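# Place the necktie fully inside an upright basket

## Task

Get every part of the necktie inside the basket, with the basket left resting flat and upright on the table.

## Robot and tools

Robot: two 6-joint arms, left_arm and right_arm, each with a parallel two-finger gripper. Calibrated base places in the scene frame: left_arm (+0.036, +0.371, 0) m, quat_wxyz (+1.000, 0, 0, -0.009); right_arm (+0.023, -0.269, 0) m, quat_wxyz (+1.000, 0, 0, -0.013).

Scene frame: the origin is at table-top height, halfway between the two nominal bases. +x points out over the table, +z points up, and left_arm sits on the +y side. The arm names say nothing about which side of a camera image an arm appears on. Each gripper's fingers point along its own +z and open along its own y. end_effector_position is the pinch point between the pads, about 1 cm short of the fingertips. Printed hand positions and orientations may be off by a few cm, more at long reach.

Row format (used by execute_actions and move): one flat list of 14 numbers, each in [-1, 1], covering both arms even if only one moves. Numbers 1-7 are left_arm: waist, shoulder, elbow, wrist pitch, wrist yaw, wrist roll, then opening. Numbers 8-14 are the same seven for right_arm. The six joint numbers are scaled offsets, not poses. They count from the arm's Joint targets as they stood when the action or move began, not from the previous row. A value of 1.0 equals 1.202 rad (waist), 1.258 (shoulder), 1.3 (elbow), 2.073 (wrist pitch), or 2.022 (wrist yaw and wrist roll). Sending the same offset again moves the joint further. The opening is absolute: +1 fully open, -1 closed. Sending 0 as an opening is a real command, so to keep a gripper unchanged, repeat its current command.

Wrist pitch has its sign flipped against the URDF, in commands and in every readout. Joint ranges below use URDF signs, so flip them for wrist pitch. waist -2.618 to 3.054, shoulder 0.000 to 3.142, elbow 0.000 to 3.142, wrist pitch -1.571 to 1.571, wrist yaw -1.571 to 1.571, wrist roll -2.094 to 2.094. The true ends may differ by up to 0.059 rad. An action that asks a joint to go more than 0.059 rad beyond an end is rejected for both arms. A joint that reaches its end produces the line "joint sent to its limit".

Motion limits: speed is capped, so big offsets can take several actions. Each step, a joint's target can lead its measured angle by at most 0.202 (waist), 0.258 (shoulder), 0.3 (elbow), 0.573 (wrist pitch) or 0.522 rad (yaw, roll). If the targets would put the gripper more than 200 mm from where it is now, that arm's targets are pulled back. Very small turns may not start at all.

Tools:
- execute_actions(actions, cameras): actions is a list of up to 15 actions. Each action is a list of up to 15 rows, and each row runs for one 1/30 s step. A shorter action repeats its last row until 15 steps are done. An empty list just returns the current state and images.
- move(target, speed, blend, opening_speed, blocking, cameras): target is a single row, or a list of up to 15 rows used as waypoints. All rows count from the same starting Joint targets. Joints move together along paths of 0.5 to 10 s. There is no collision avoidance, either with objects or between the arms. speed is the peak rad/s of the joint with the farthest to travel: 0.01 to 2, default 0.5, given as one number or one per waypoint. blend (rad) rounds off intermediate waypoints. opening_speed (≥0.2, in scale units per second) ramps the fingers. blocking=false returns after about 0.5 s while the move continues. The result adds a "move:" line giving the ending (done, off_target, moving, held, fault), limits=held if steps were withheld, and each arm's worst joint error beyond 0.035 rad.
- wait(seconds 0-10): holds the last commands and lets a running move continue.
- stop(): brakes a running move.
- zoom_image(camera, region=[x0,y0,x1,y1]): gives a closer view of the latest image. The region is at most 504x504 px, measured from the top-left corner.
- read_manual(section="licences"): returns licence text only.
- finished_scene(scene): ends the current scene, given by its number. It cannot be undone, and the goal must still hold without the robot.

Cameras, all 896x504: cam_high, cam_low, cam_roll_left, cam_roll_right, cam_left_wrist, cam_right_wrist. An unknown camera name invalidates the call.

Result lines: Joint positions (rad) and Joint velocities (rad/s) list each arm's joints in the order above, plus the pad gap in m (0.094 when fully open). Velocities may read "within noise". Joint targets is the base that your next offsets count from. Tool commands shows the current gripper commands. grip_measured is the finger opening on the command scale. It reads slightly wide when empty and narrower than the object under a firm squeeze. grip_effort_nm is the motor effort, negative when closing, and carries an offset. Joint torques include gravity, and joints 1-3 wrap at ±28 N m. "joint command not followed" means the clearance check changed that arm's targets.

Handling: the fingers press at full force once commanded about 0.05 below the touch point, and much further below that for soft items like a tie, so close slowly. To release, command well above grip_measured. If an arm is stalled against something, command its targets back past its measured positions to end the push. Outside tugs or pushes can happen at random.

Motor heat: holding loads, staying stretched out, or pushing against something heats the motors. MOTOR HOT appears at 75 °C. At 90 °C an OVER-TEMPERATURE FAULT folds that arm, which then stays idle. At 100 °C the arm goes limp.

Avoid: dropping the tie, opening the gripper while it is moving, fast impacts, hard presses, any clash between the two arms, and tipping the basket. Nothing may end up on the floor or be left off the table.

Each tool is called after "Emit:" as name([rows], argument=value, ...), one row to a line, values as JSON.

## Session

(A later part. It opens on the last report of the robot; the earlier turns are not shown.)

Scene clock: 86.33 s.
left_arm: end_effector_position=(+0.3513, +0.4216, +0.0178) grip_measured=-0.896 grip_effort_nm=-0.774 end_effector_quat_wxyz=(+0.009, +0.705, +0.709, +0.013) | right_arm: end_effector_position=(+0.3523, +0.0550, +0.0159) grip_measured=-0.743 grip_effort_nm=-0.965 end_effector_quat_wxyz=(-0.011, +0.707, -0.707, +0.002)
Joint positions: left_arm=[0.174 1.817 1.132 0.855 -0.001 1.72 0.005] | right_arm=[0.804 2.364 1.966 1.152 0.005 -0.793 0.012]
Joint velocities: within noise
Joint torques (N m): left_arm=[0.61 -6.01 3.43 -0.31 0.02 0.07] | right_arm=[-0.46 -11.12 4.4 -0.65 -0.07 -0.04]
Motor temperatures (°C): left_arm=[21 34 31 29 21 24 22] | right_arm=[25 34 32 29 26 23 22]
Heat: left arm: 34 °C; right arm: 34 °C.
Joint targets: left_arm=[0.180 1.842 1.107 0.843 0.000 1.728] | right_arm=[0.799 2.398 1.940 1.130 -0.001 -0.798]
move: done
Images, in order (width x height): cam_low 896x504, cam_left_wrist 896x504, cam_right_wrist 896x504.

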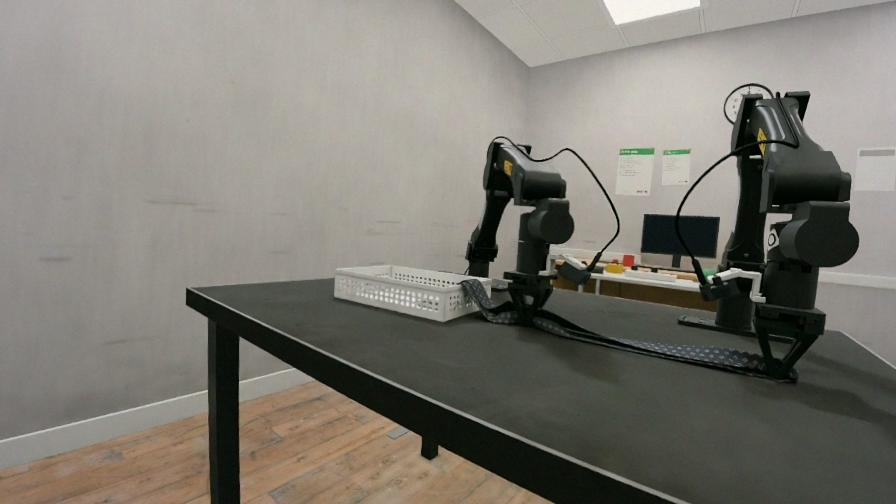

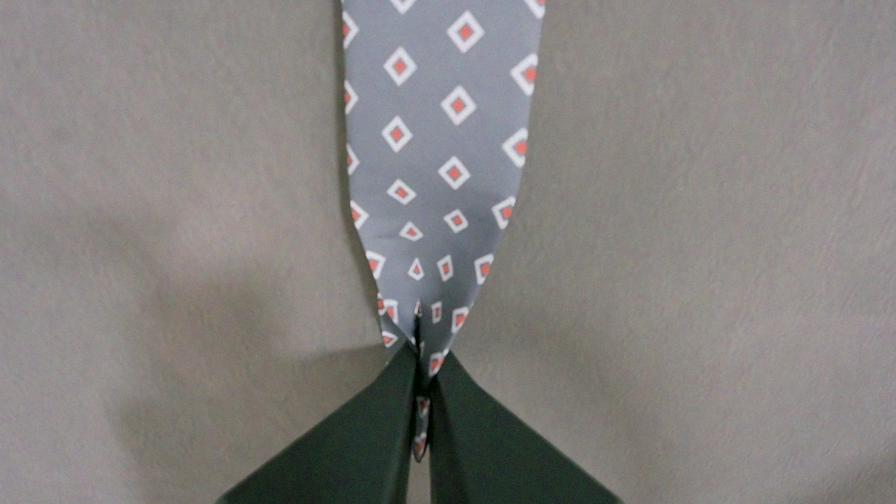

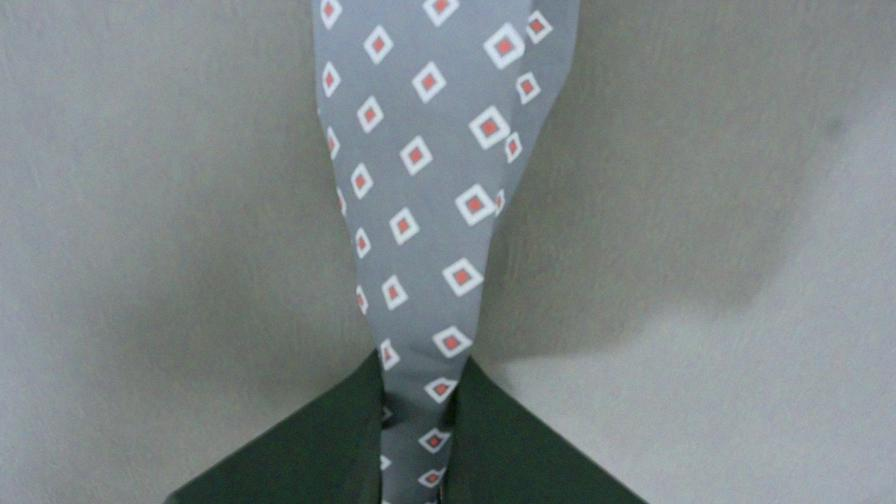

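Emit:
move(target=[-0.0582, -0.1385, 0.2817, 0.2134, 0, 0, -0.92, -0.0067, -0.2368, 0.0402, 0.0685, 0, 0, -0.9], speed=0.3)

Scene clock: 103.37 s.
left_arm: end_effector_position=(+0.3535, +0.4025, +0.1303) grip_measured=-0.917 grip_effort_nm=-1.053 end_effector_quat_wxyz=(+0.017, +0.725, +0.688, +0.023) | right_arm: end_effector_position=(+0.3435, +0.0433, +0.1084) grip_measured=-0.764 grip_effort_nm=-1.048 end_effector_quat_wxyz=(-0.065, +0.704, -0.708, +0.003)
Joint positions: left_arm=[0.114 1.695 1.445 1.264 -0.001 1.72 0.004] | right_arm=[0.799 2.148 1.966 1.259 0.005 -0.793 0.011]
Joint velocities: within noise
Joint torques (N m): left_arm=[-0.25 -9.74 8.27 -0.03 0.02 0.07] | right_arm=[-0.79 -16.75 9.21 -0.5 -0.07 -0.05]
Motor temperatures (°C): left_arm=[21 33 31 29 21 24 22] | right_arm=[25 36 30 28 26 23 23]
Heat: left arm: 33 °C; right arm: 36 °C.
Joint targets: left_arm=[0.110 1.667 1.474 1.286 0.000 1.728] | right_arm=[0.791 2.100 1.992 1.272 -0.001 -0.798]
move: off_target (right_arm); right_arm: the shoulder is farthest, 0.047 rad from its target

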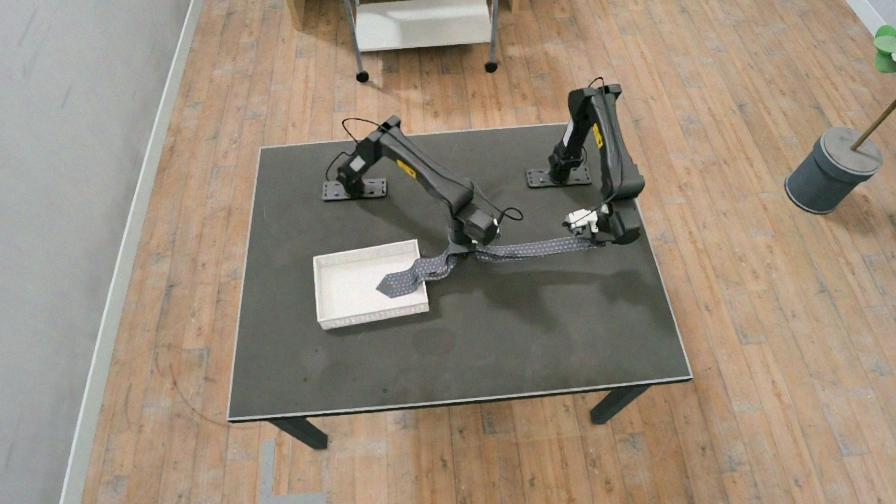

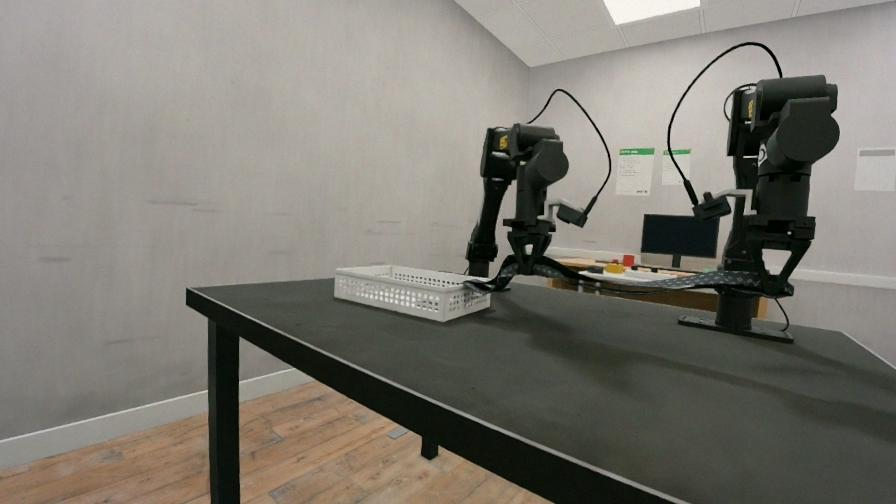

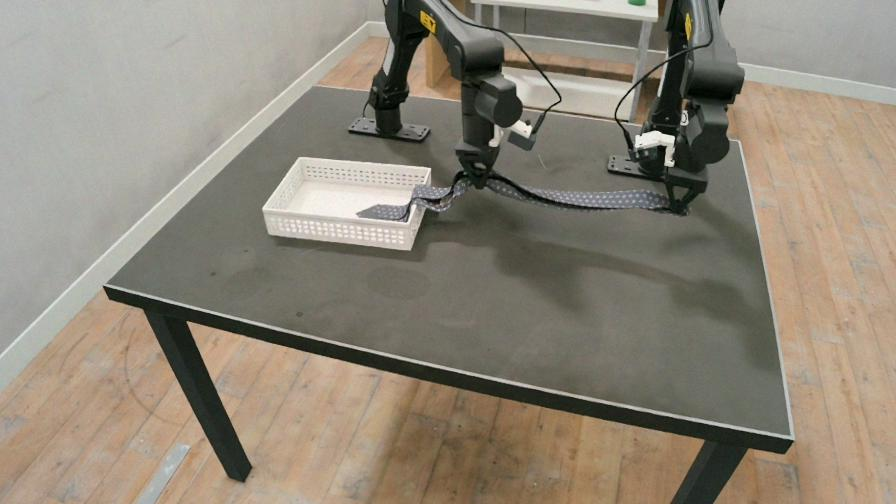

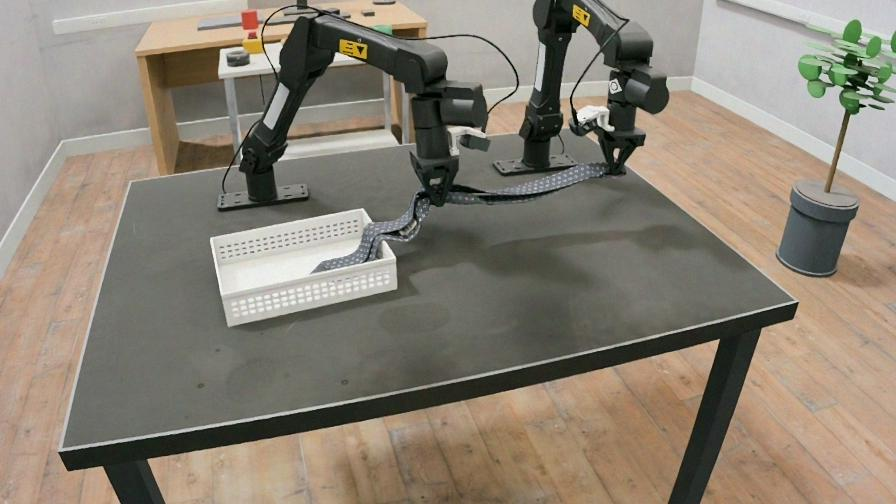

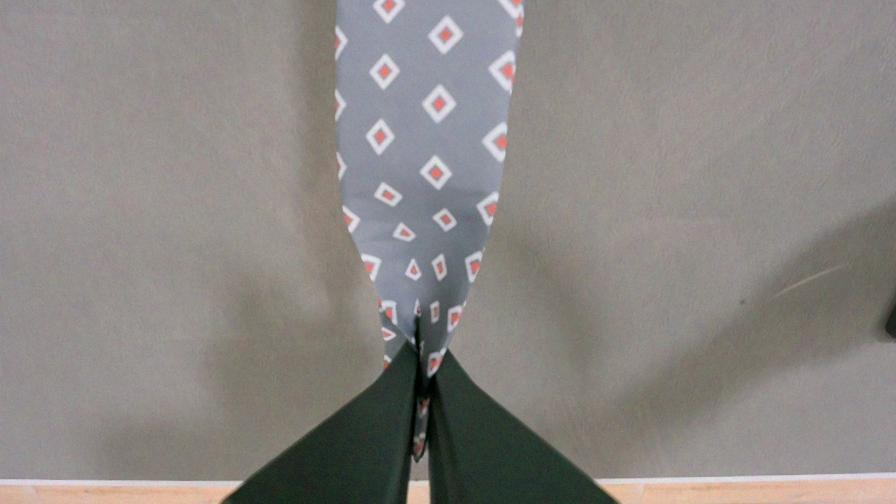

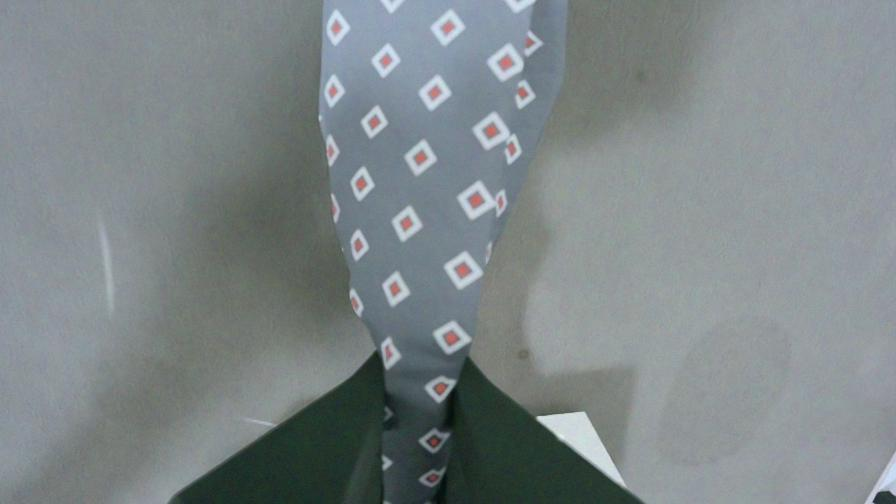

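Emit:
move([
  [-0.396, 0.0813, 0.2088, 0.0579, 0, -0.0386, -0.92, -0.2596, -0.2107, -0.077, 0.0555, 0, 0, -0.9],
  [-0.6997, 0.1746, 0.2458, -0.096, 0, -0.0633, -0.92, -0.6389, -0.2605, -0.2181, 0.0454, 0, 0, -0.9],
], speed=0.4, blend=0.15)

Scene clock: 107.77 s.
left_arm: end_effector_position=(+0.3580, +0.0700, +0.1666) grip_measured=-0.917 grip_effort_nm=-1.062 end_effector_quat_wxyz=(+0.164, +0.910, +0.373, +0.076) | right_arm: end_effector_position=(+0.3817, -0.2658, +0.1627) grip_measured=-0.771 grip_effort_nm=-1.048 end_effector_quat_wxyz=(+0.047, -0.391, +0.919, -0.016)
Joint positions: left_arm=[-0.737 1.885 1.761 1.083 -0.003 1.609 0.004] | right_arm=[0.03 1.819 1.72 1.373 -0.007 -0.8 0.011]
Joint velocities: within noise
Joint torques (N m): left_arm=[0.59 -9.5 8.96 -0.67 0.03 -0.1] | right_arm=[-0.76 -13.65 5.85 -0.65 0.08 0.03]
Motor temperatures (°C): left_arm=[21 34 32 29 21 24 23] | right_arm=[25 38 30 28 26 23 23]
Heat: left arm: 34 °C; right arm: 38 °C.
Joint targets: left_arm=[-0.731 1.887 1.793 1.087 0.000 1.600] | right_arm=[0.023 1.772 1.709 1.366 0.000 -0.798]
move: off_target (right_arm); right_arm: the shoulder is farthest, 0.047 rad from its target

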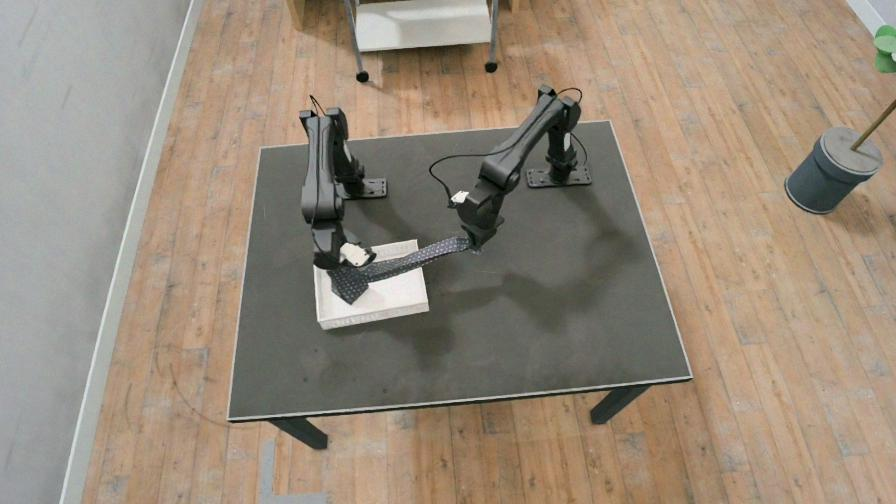

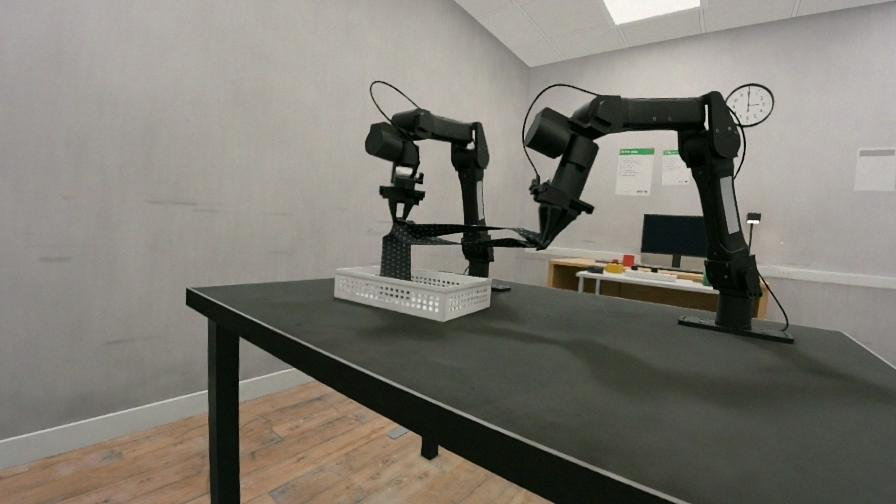

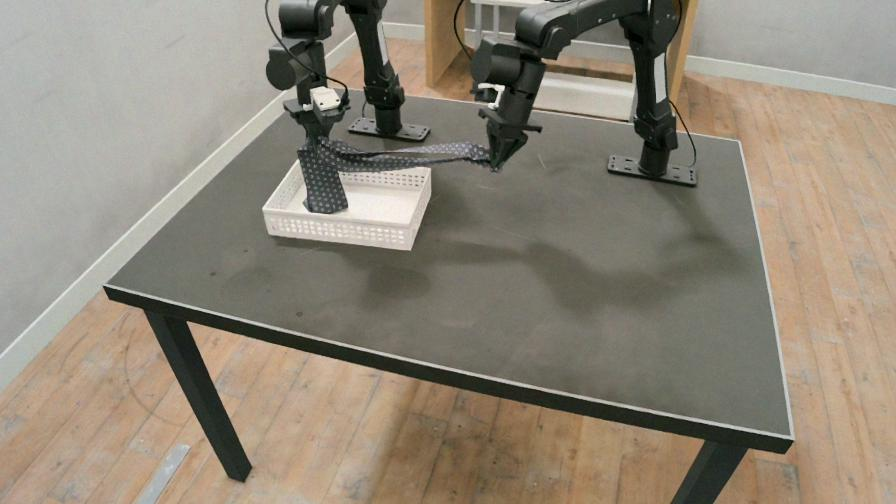

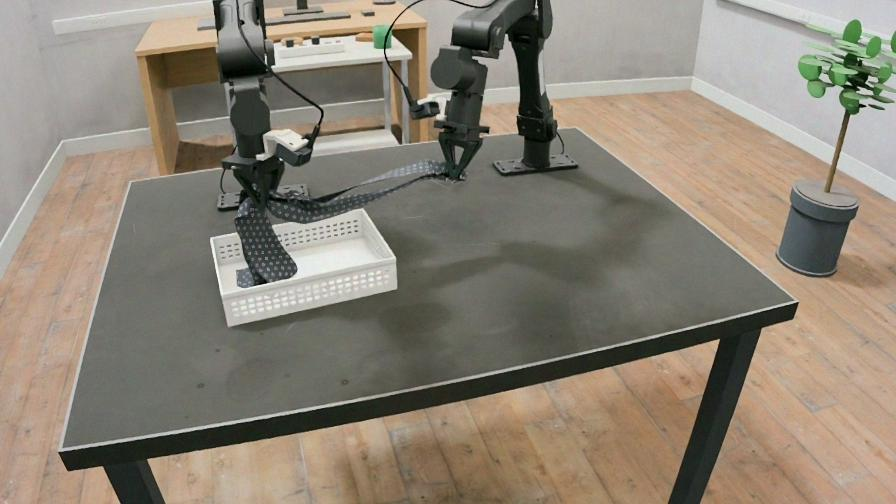

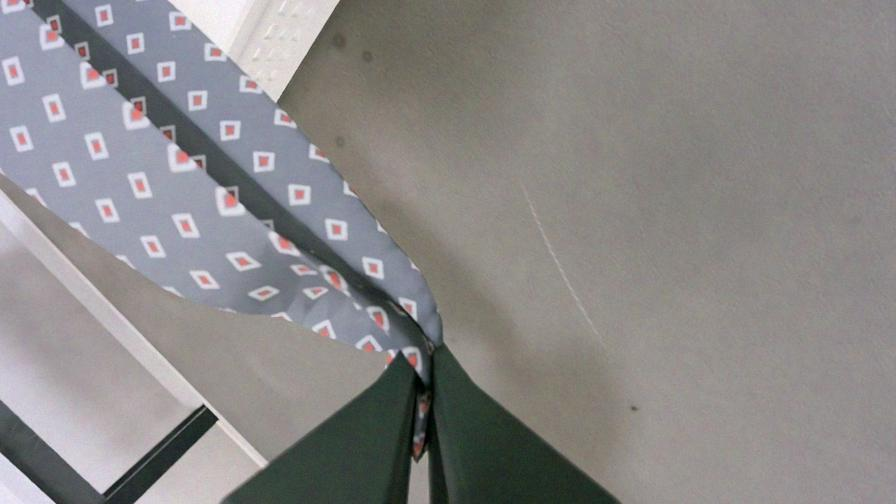

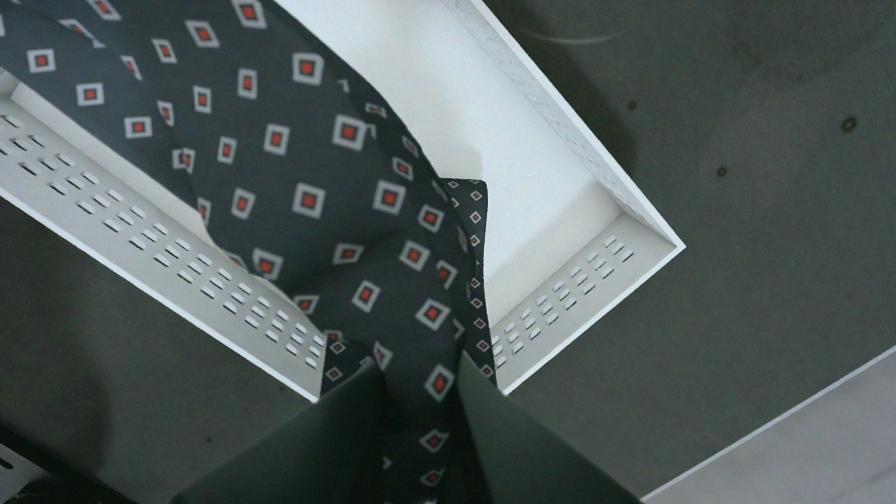

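Emit:
move(target=[-0.0682, 0.1518, 0.1638, -0.0227, 0, -0.005, -0.92, 0, 0.0843, -0.3262, -0.2103, 0, 0, -0.9], speed=0.35)

Scene clock: 113.43 s.
left_arm: end_effector_position=(+0.3730, +0.0070, +0.1556) grip_measured=-0.917 grip_effort_nm=-1.057 end_effector_quat_wxyz=(+0.187, +0.918, +0.342, +0.078) | right_arm: end_effector_position=(+0.3716, -0.2660, +0.0428) grip_measured=-0.771 grip_effort_nm=-1.038 end_effector_quat_wxyz=(+0.029, -0.391, +0.920, -0.009)
Joint positions: left_arm=[-0.809 2.075 1.97 1.058 -0.003 1.602 0.004] | right_arm=[0.03 1.86 1.293 0.945 -0.006 -0.8 0.011]
Joint velocities: within noise
Joint torques (N m): left_arm=[-0.29 -11.06 9.42 -0.95 0.03 -0.16] | right_arm=[-0.66 -8.02 5.82 -0.67 0.05 0.04]
Motor temperatures (°C): left_arm=[21 35 33 29 21 24 23] | right_arm=[25 38 30 28 26 23 23]
Heat: left arm: 35 °C; right arm: 38 °C.
Joint targets: left_arm=[-0.813 2.078 2.006 1.040 0.000 1.590] | right_arm=[0.023 1.878 1.285 0.930 0.000 -0.798]
move: off_target (left_arm); left_arm: the elbow is farthest, 0.036 rad from its target

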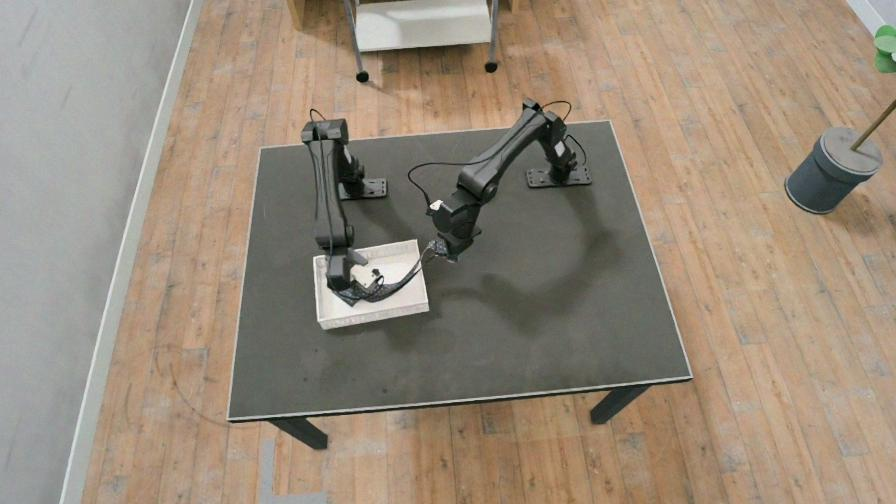

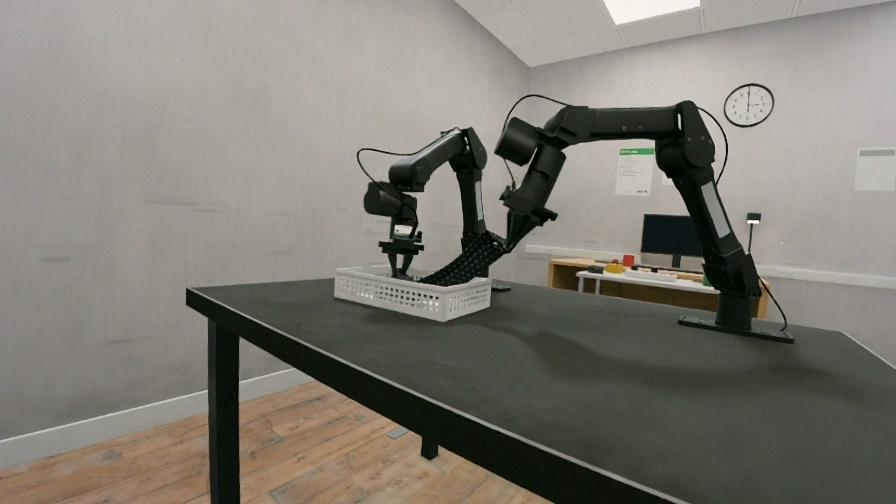

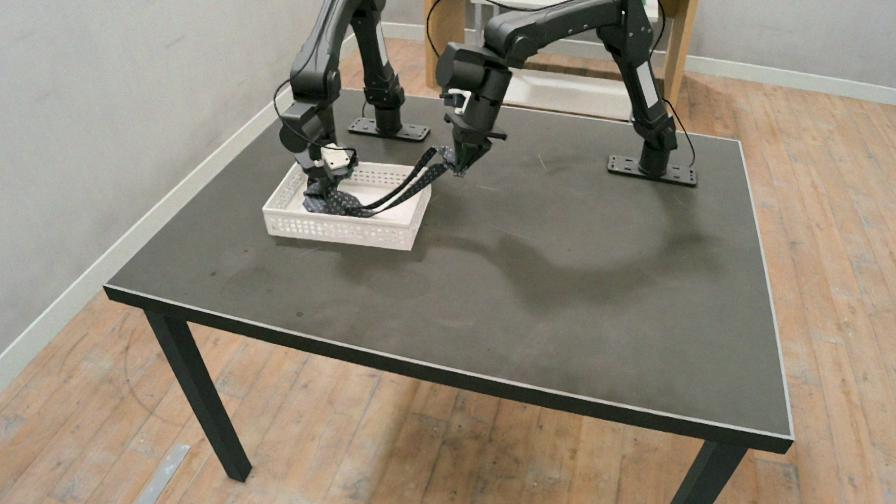

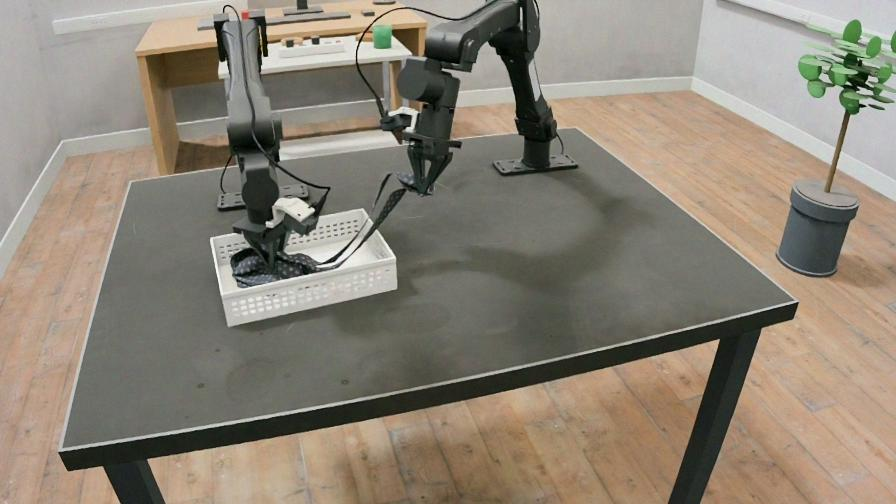

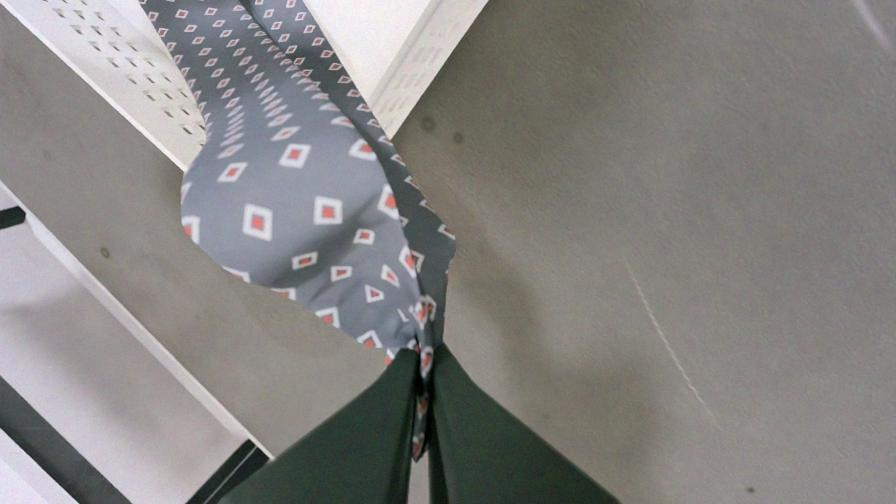

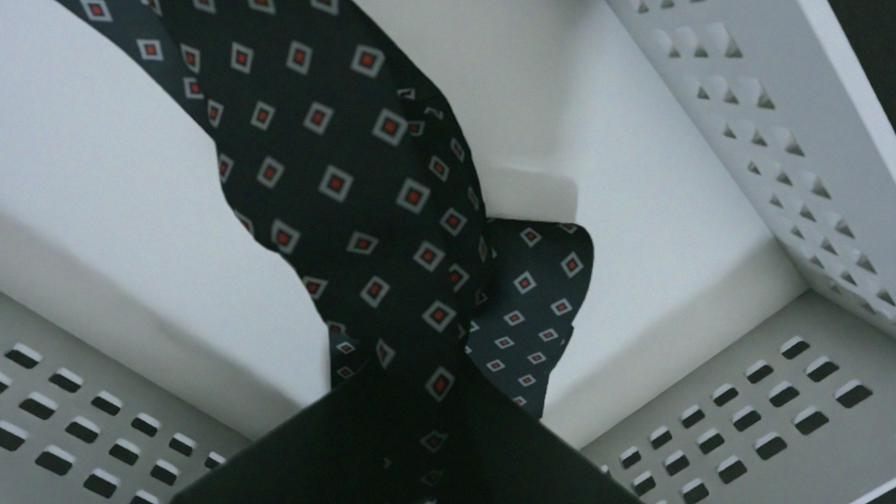

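Emit:
move([
  [0, 0, 0, 0, 0, 0, -0.92, 0, 0, 0, 0, 0, 0, -0.2],
  [0, 0, 0, 0, 0, 0, -0.92, 0, -0.1176, 0.3346, 0.2103, 0, 0, -0.2],
  [-0.1265, 0.2814, 0.3138, -0.042, 0, -0.01, -0.92, -0.4351, -0.4595, 0.1654, 0.2267, 0, 0.0979, -0.2],
], speed=0.4, blend=[0, 0.1, 0], opening_speed=1.0)

Scene clock: 121.13 s.
left_arm: end_effector_position=(+0.3680, -0.1244, +0.1261) grip_measured=-0.917 grip_effort_nm=-1.057 end_effector_quat_wxyz=(+0.256, +0.924, +0.274, +0.081) | right_arm: end_effector_position=(+0.2603, -0.4041, +0.2490) grip_measured=-0.203 grip_effort_nm=0.120 end_effector_quat_wxyz=(+0.156, -0.043, +0.982, -0.098)
Joint positions: left_arm=[-0.965 2.429 2.378 0.976 -0.003 1.584 0.004] | right_arm=[-0.495 1.32 1.515 1.396 -0.002 -0.608 0.037]
Joint velocities: within noise
Joint torques (N m): left_arm=[0.06 -13.74 9.44 -1.17 0.03 -0.17] | right_arm=[-0.54 -6.2 5.42 -1.06 0.01 0.07]
Motor temperatures (°C): left_arm=[21 36 34 30 21 24 23] | right_arm=[25 36 30 28 26 23 23]
Heat: left arm: 36 °C; right arm: 36 °C.
Joint targets: left_arm=[-0.965 2.432 2.414 0.953 0.000 1.569] | right_arm=[-0.500 1.300 1.500 1.400 -0.001 -0.600]
move: done

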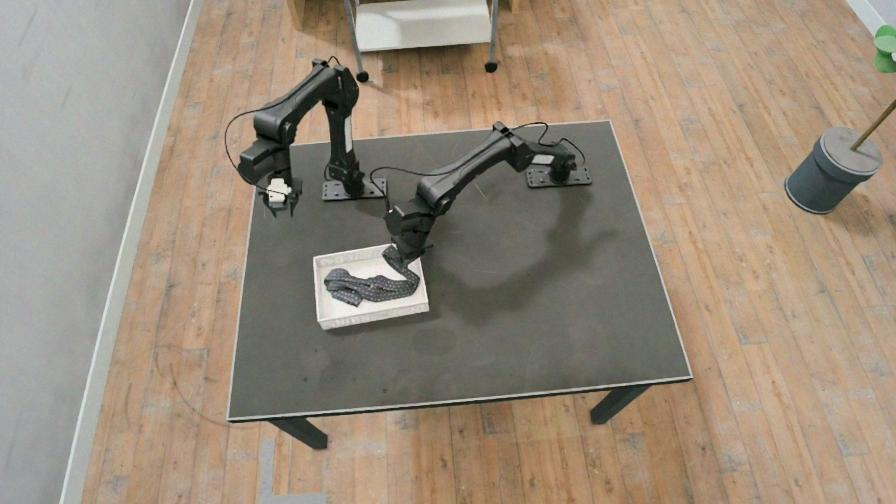

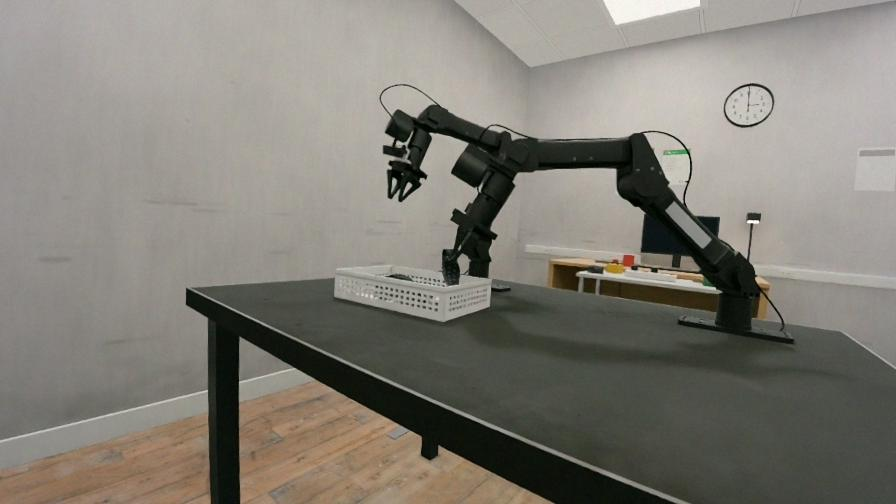

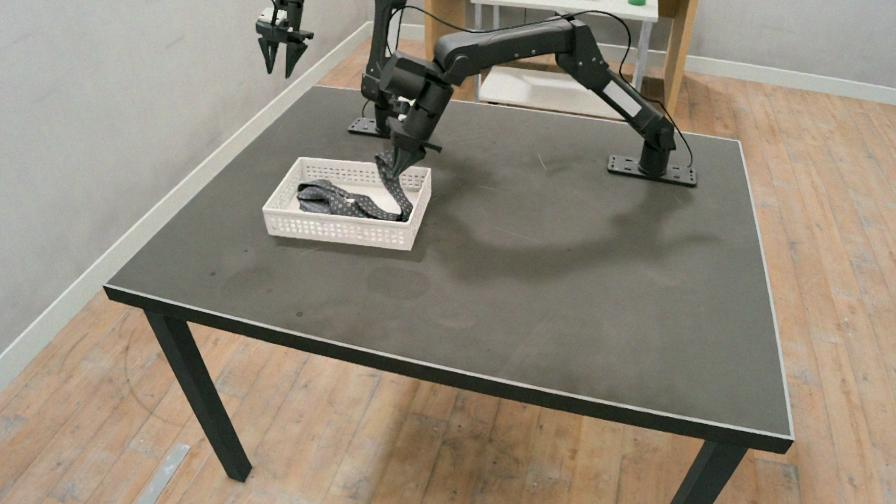

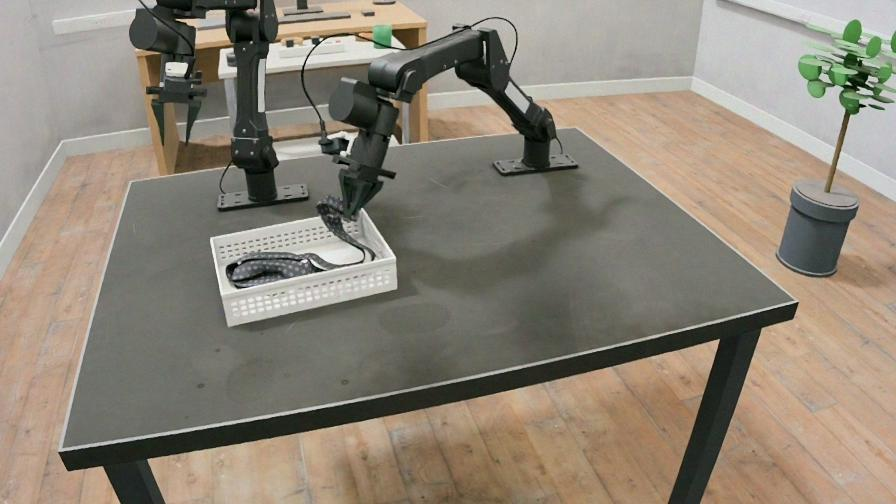

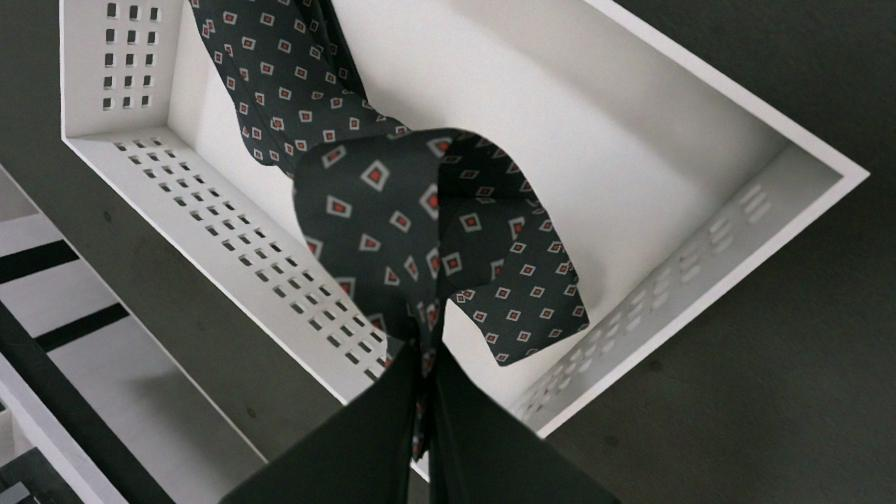

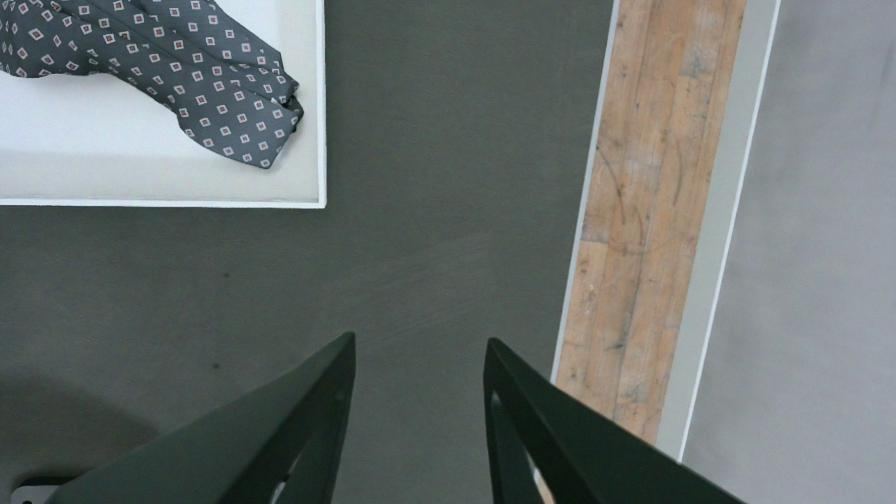

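Emit:
move([
  [0, -0.0016, -0.28, -0.1558, 0, 0, -0.92, 0, 0, 0, 0, 0, 0, -0.2],
  [0, -0.0016, -0.28, -0.1558, 0, 0, -0.4, 0, 0, 0, 0, 0, 0, -0.2],
  [0, -0.2242, -0.4031, -0.1172, 0, 0, -0.4, 0, 0, 0, 0, 0, 0, -0.2],
  [0.47, -0.6614, -0.4723, 0.1674, 0, 0, -0.4, 0, 0, 0, 0, 0, 0, -0.2],
], speed=0.4, blend=[0, 0, 0.1, 0], opening_speed=1.0)

Scene clock: 134.10 s.
left_arm: end_effector_position=(+0.3803, +0.2206, +0.2665) grip_measured=-0.403 grip_effort_nm=0.105 end_effector_quat_wxyz=(+0.195, +0.817, +0.526, +0.132) | right_arm: end_effector_position=(+0.2603, -0.4041, +0.2490) grip_measured=-0.203 grip_effort_nm=0.115 end_effector_quat_wxyz=(+0.156, -0.043, +0.982, -0.097)
Joint positions: left_arm=[-0.398 1.618 1.808 1.285 -0.004 1.583 0.028] | right_arm=[-0.495 1.32 1.515 1.396 -0.002 -0.608 0.037]
Joint velocities: within noise
Joint torques (N m): left_arm=[-0.1 -8.35 5.39 -0.74 0.04 -0.16] | right_arm=[-0.51 -6.23 5.39 -1.08 0.03 0.05]
Motor temperatures (°C): left_arm=[21 39 34 30 20 24 23] | right_arm=[24 33 31 28 26 23 22]
Heat: left arm: 39 °C; right arm: 33 °C.
Joint targets: left_arm=[-0.400 1.600 1.800 1.300 -0.001 1.569] | right_arm=[-0.500 1.300 1.500 1.400 -0.001 -0.600]
move: done

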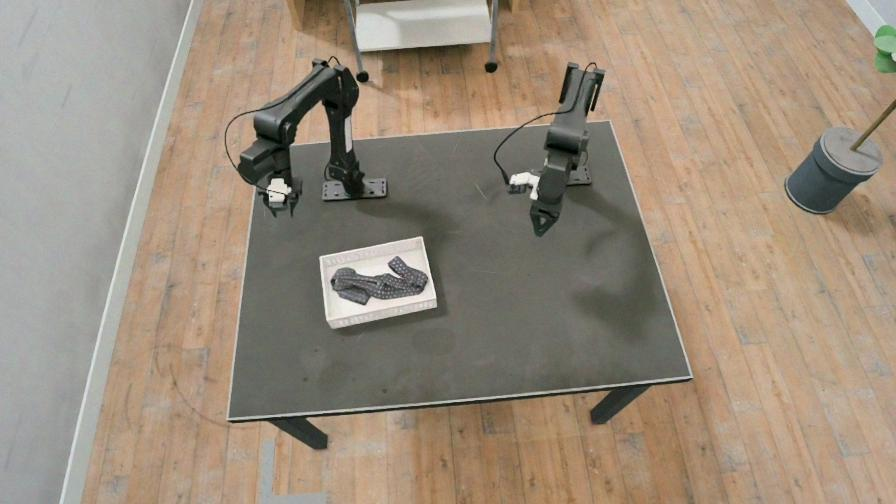

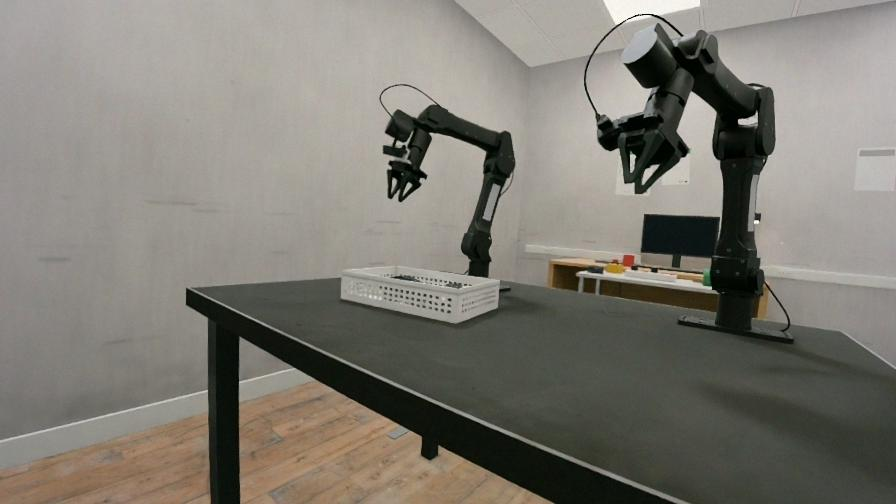

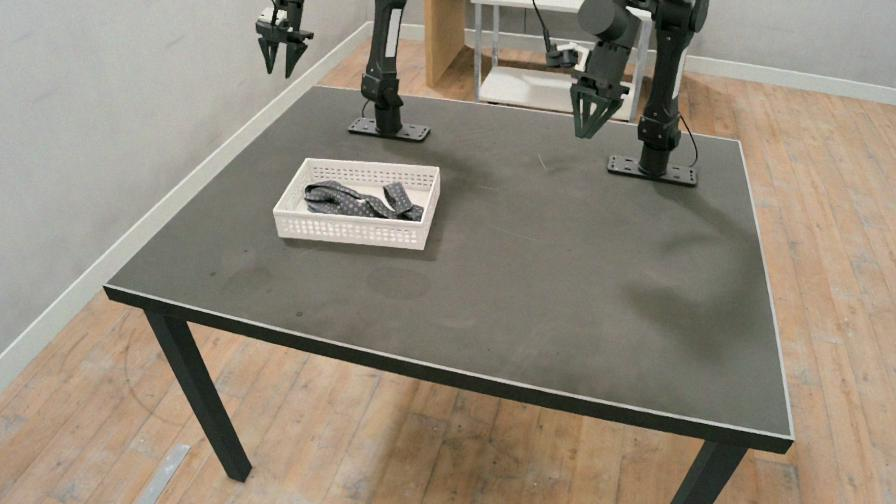

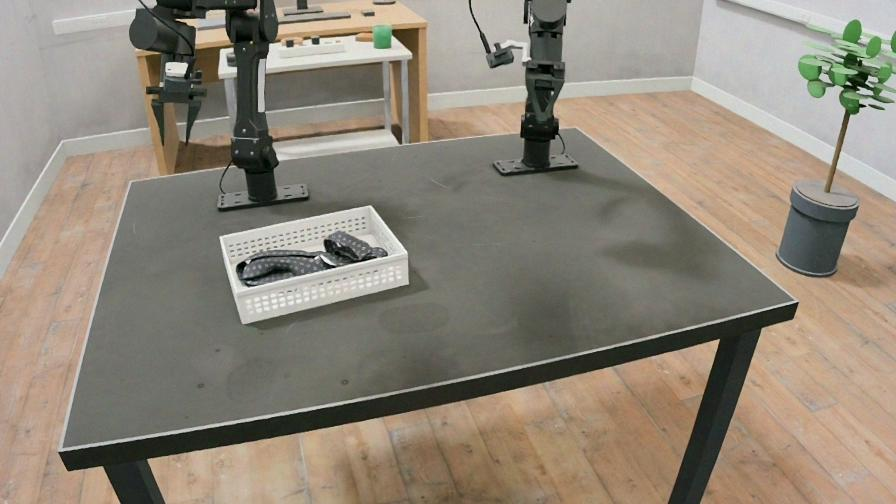

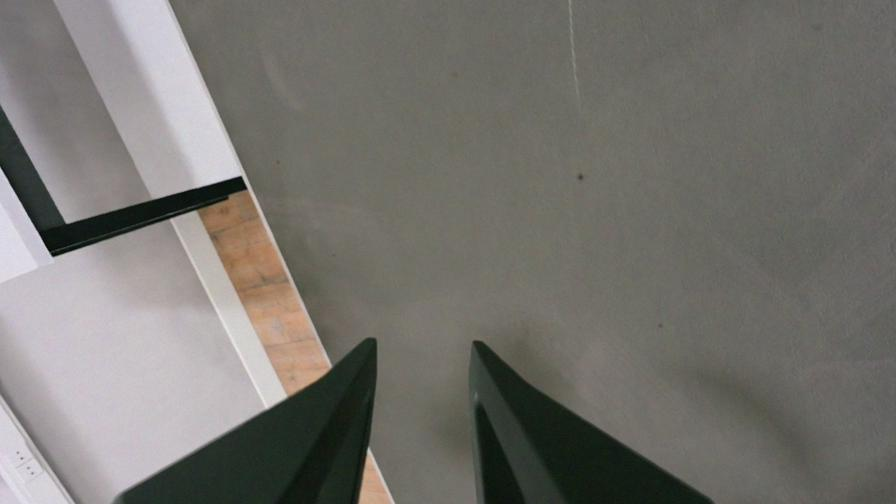

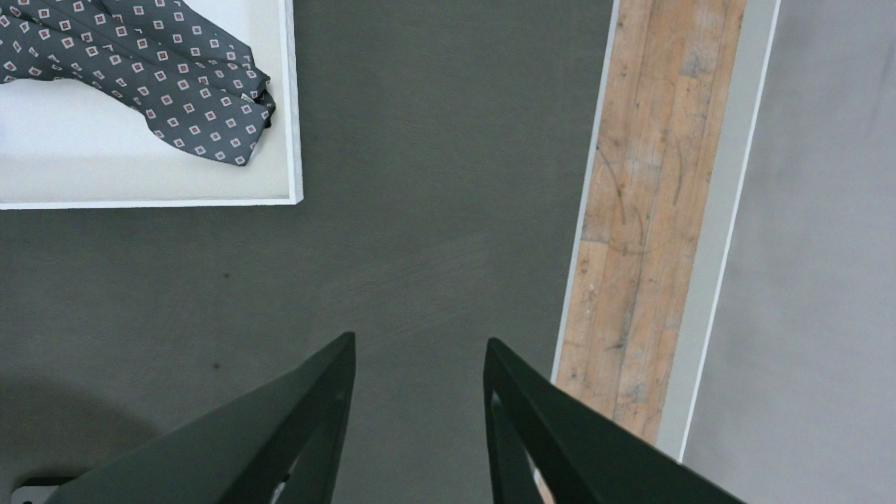

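Emit:
finished_scene(scene=1)

The scene is finished: the task was done.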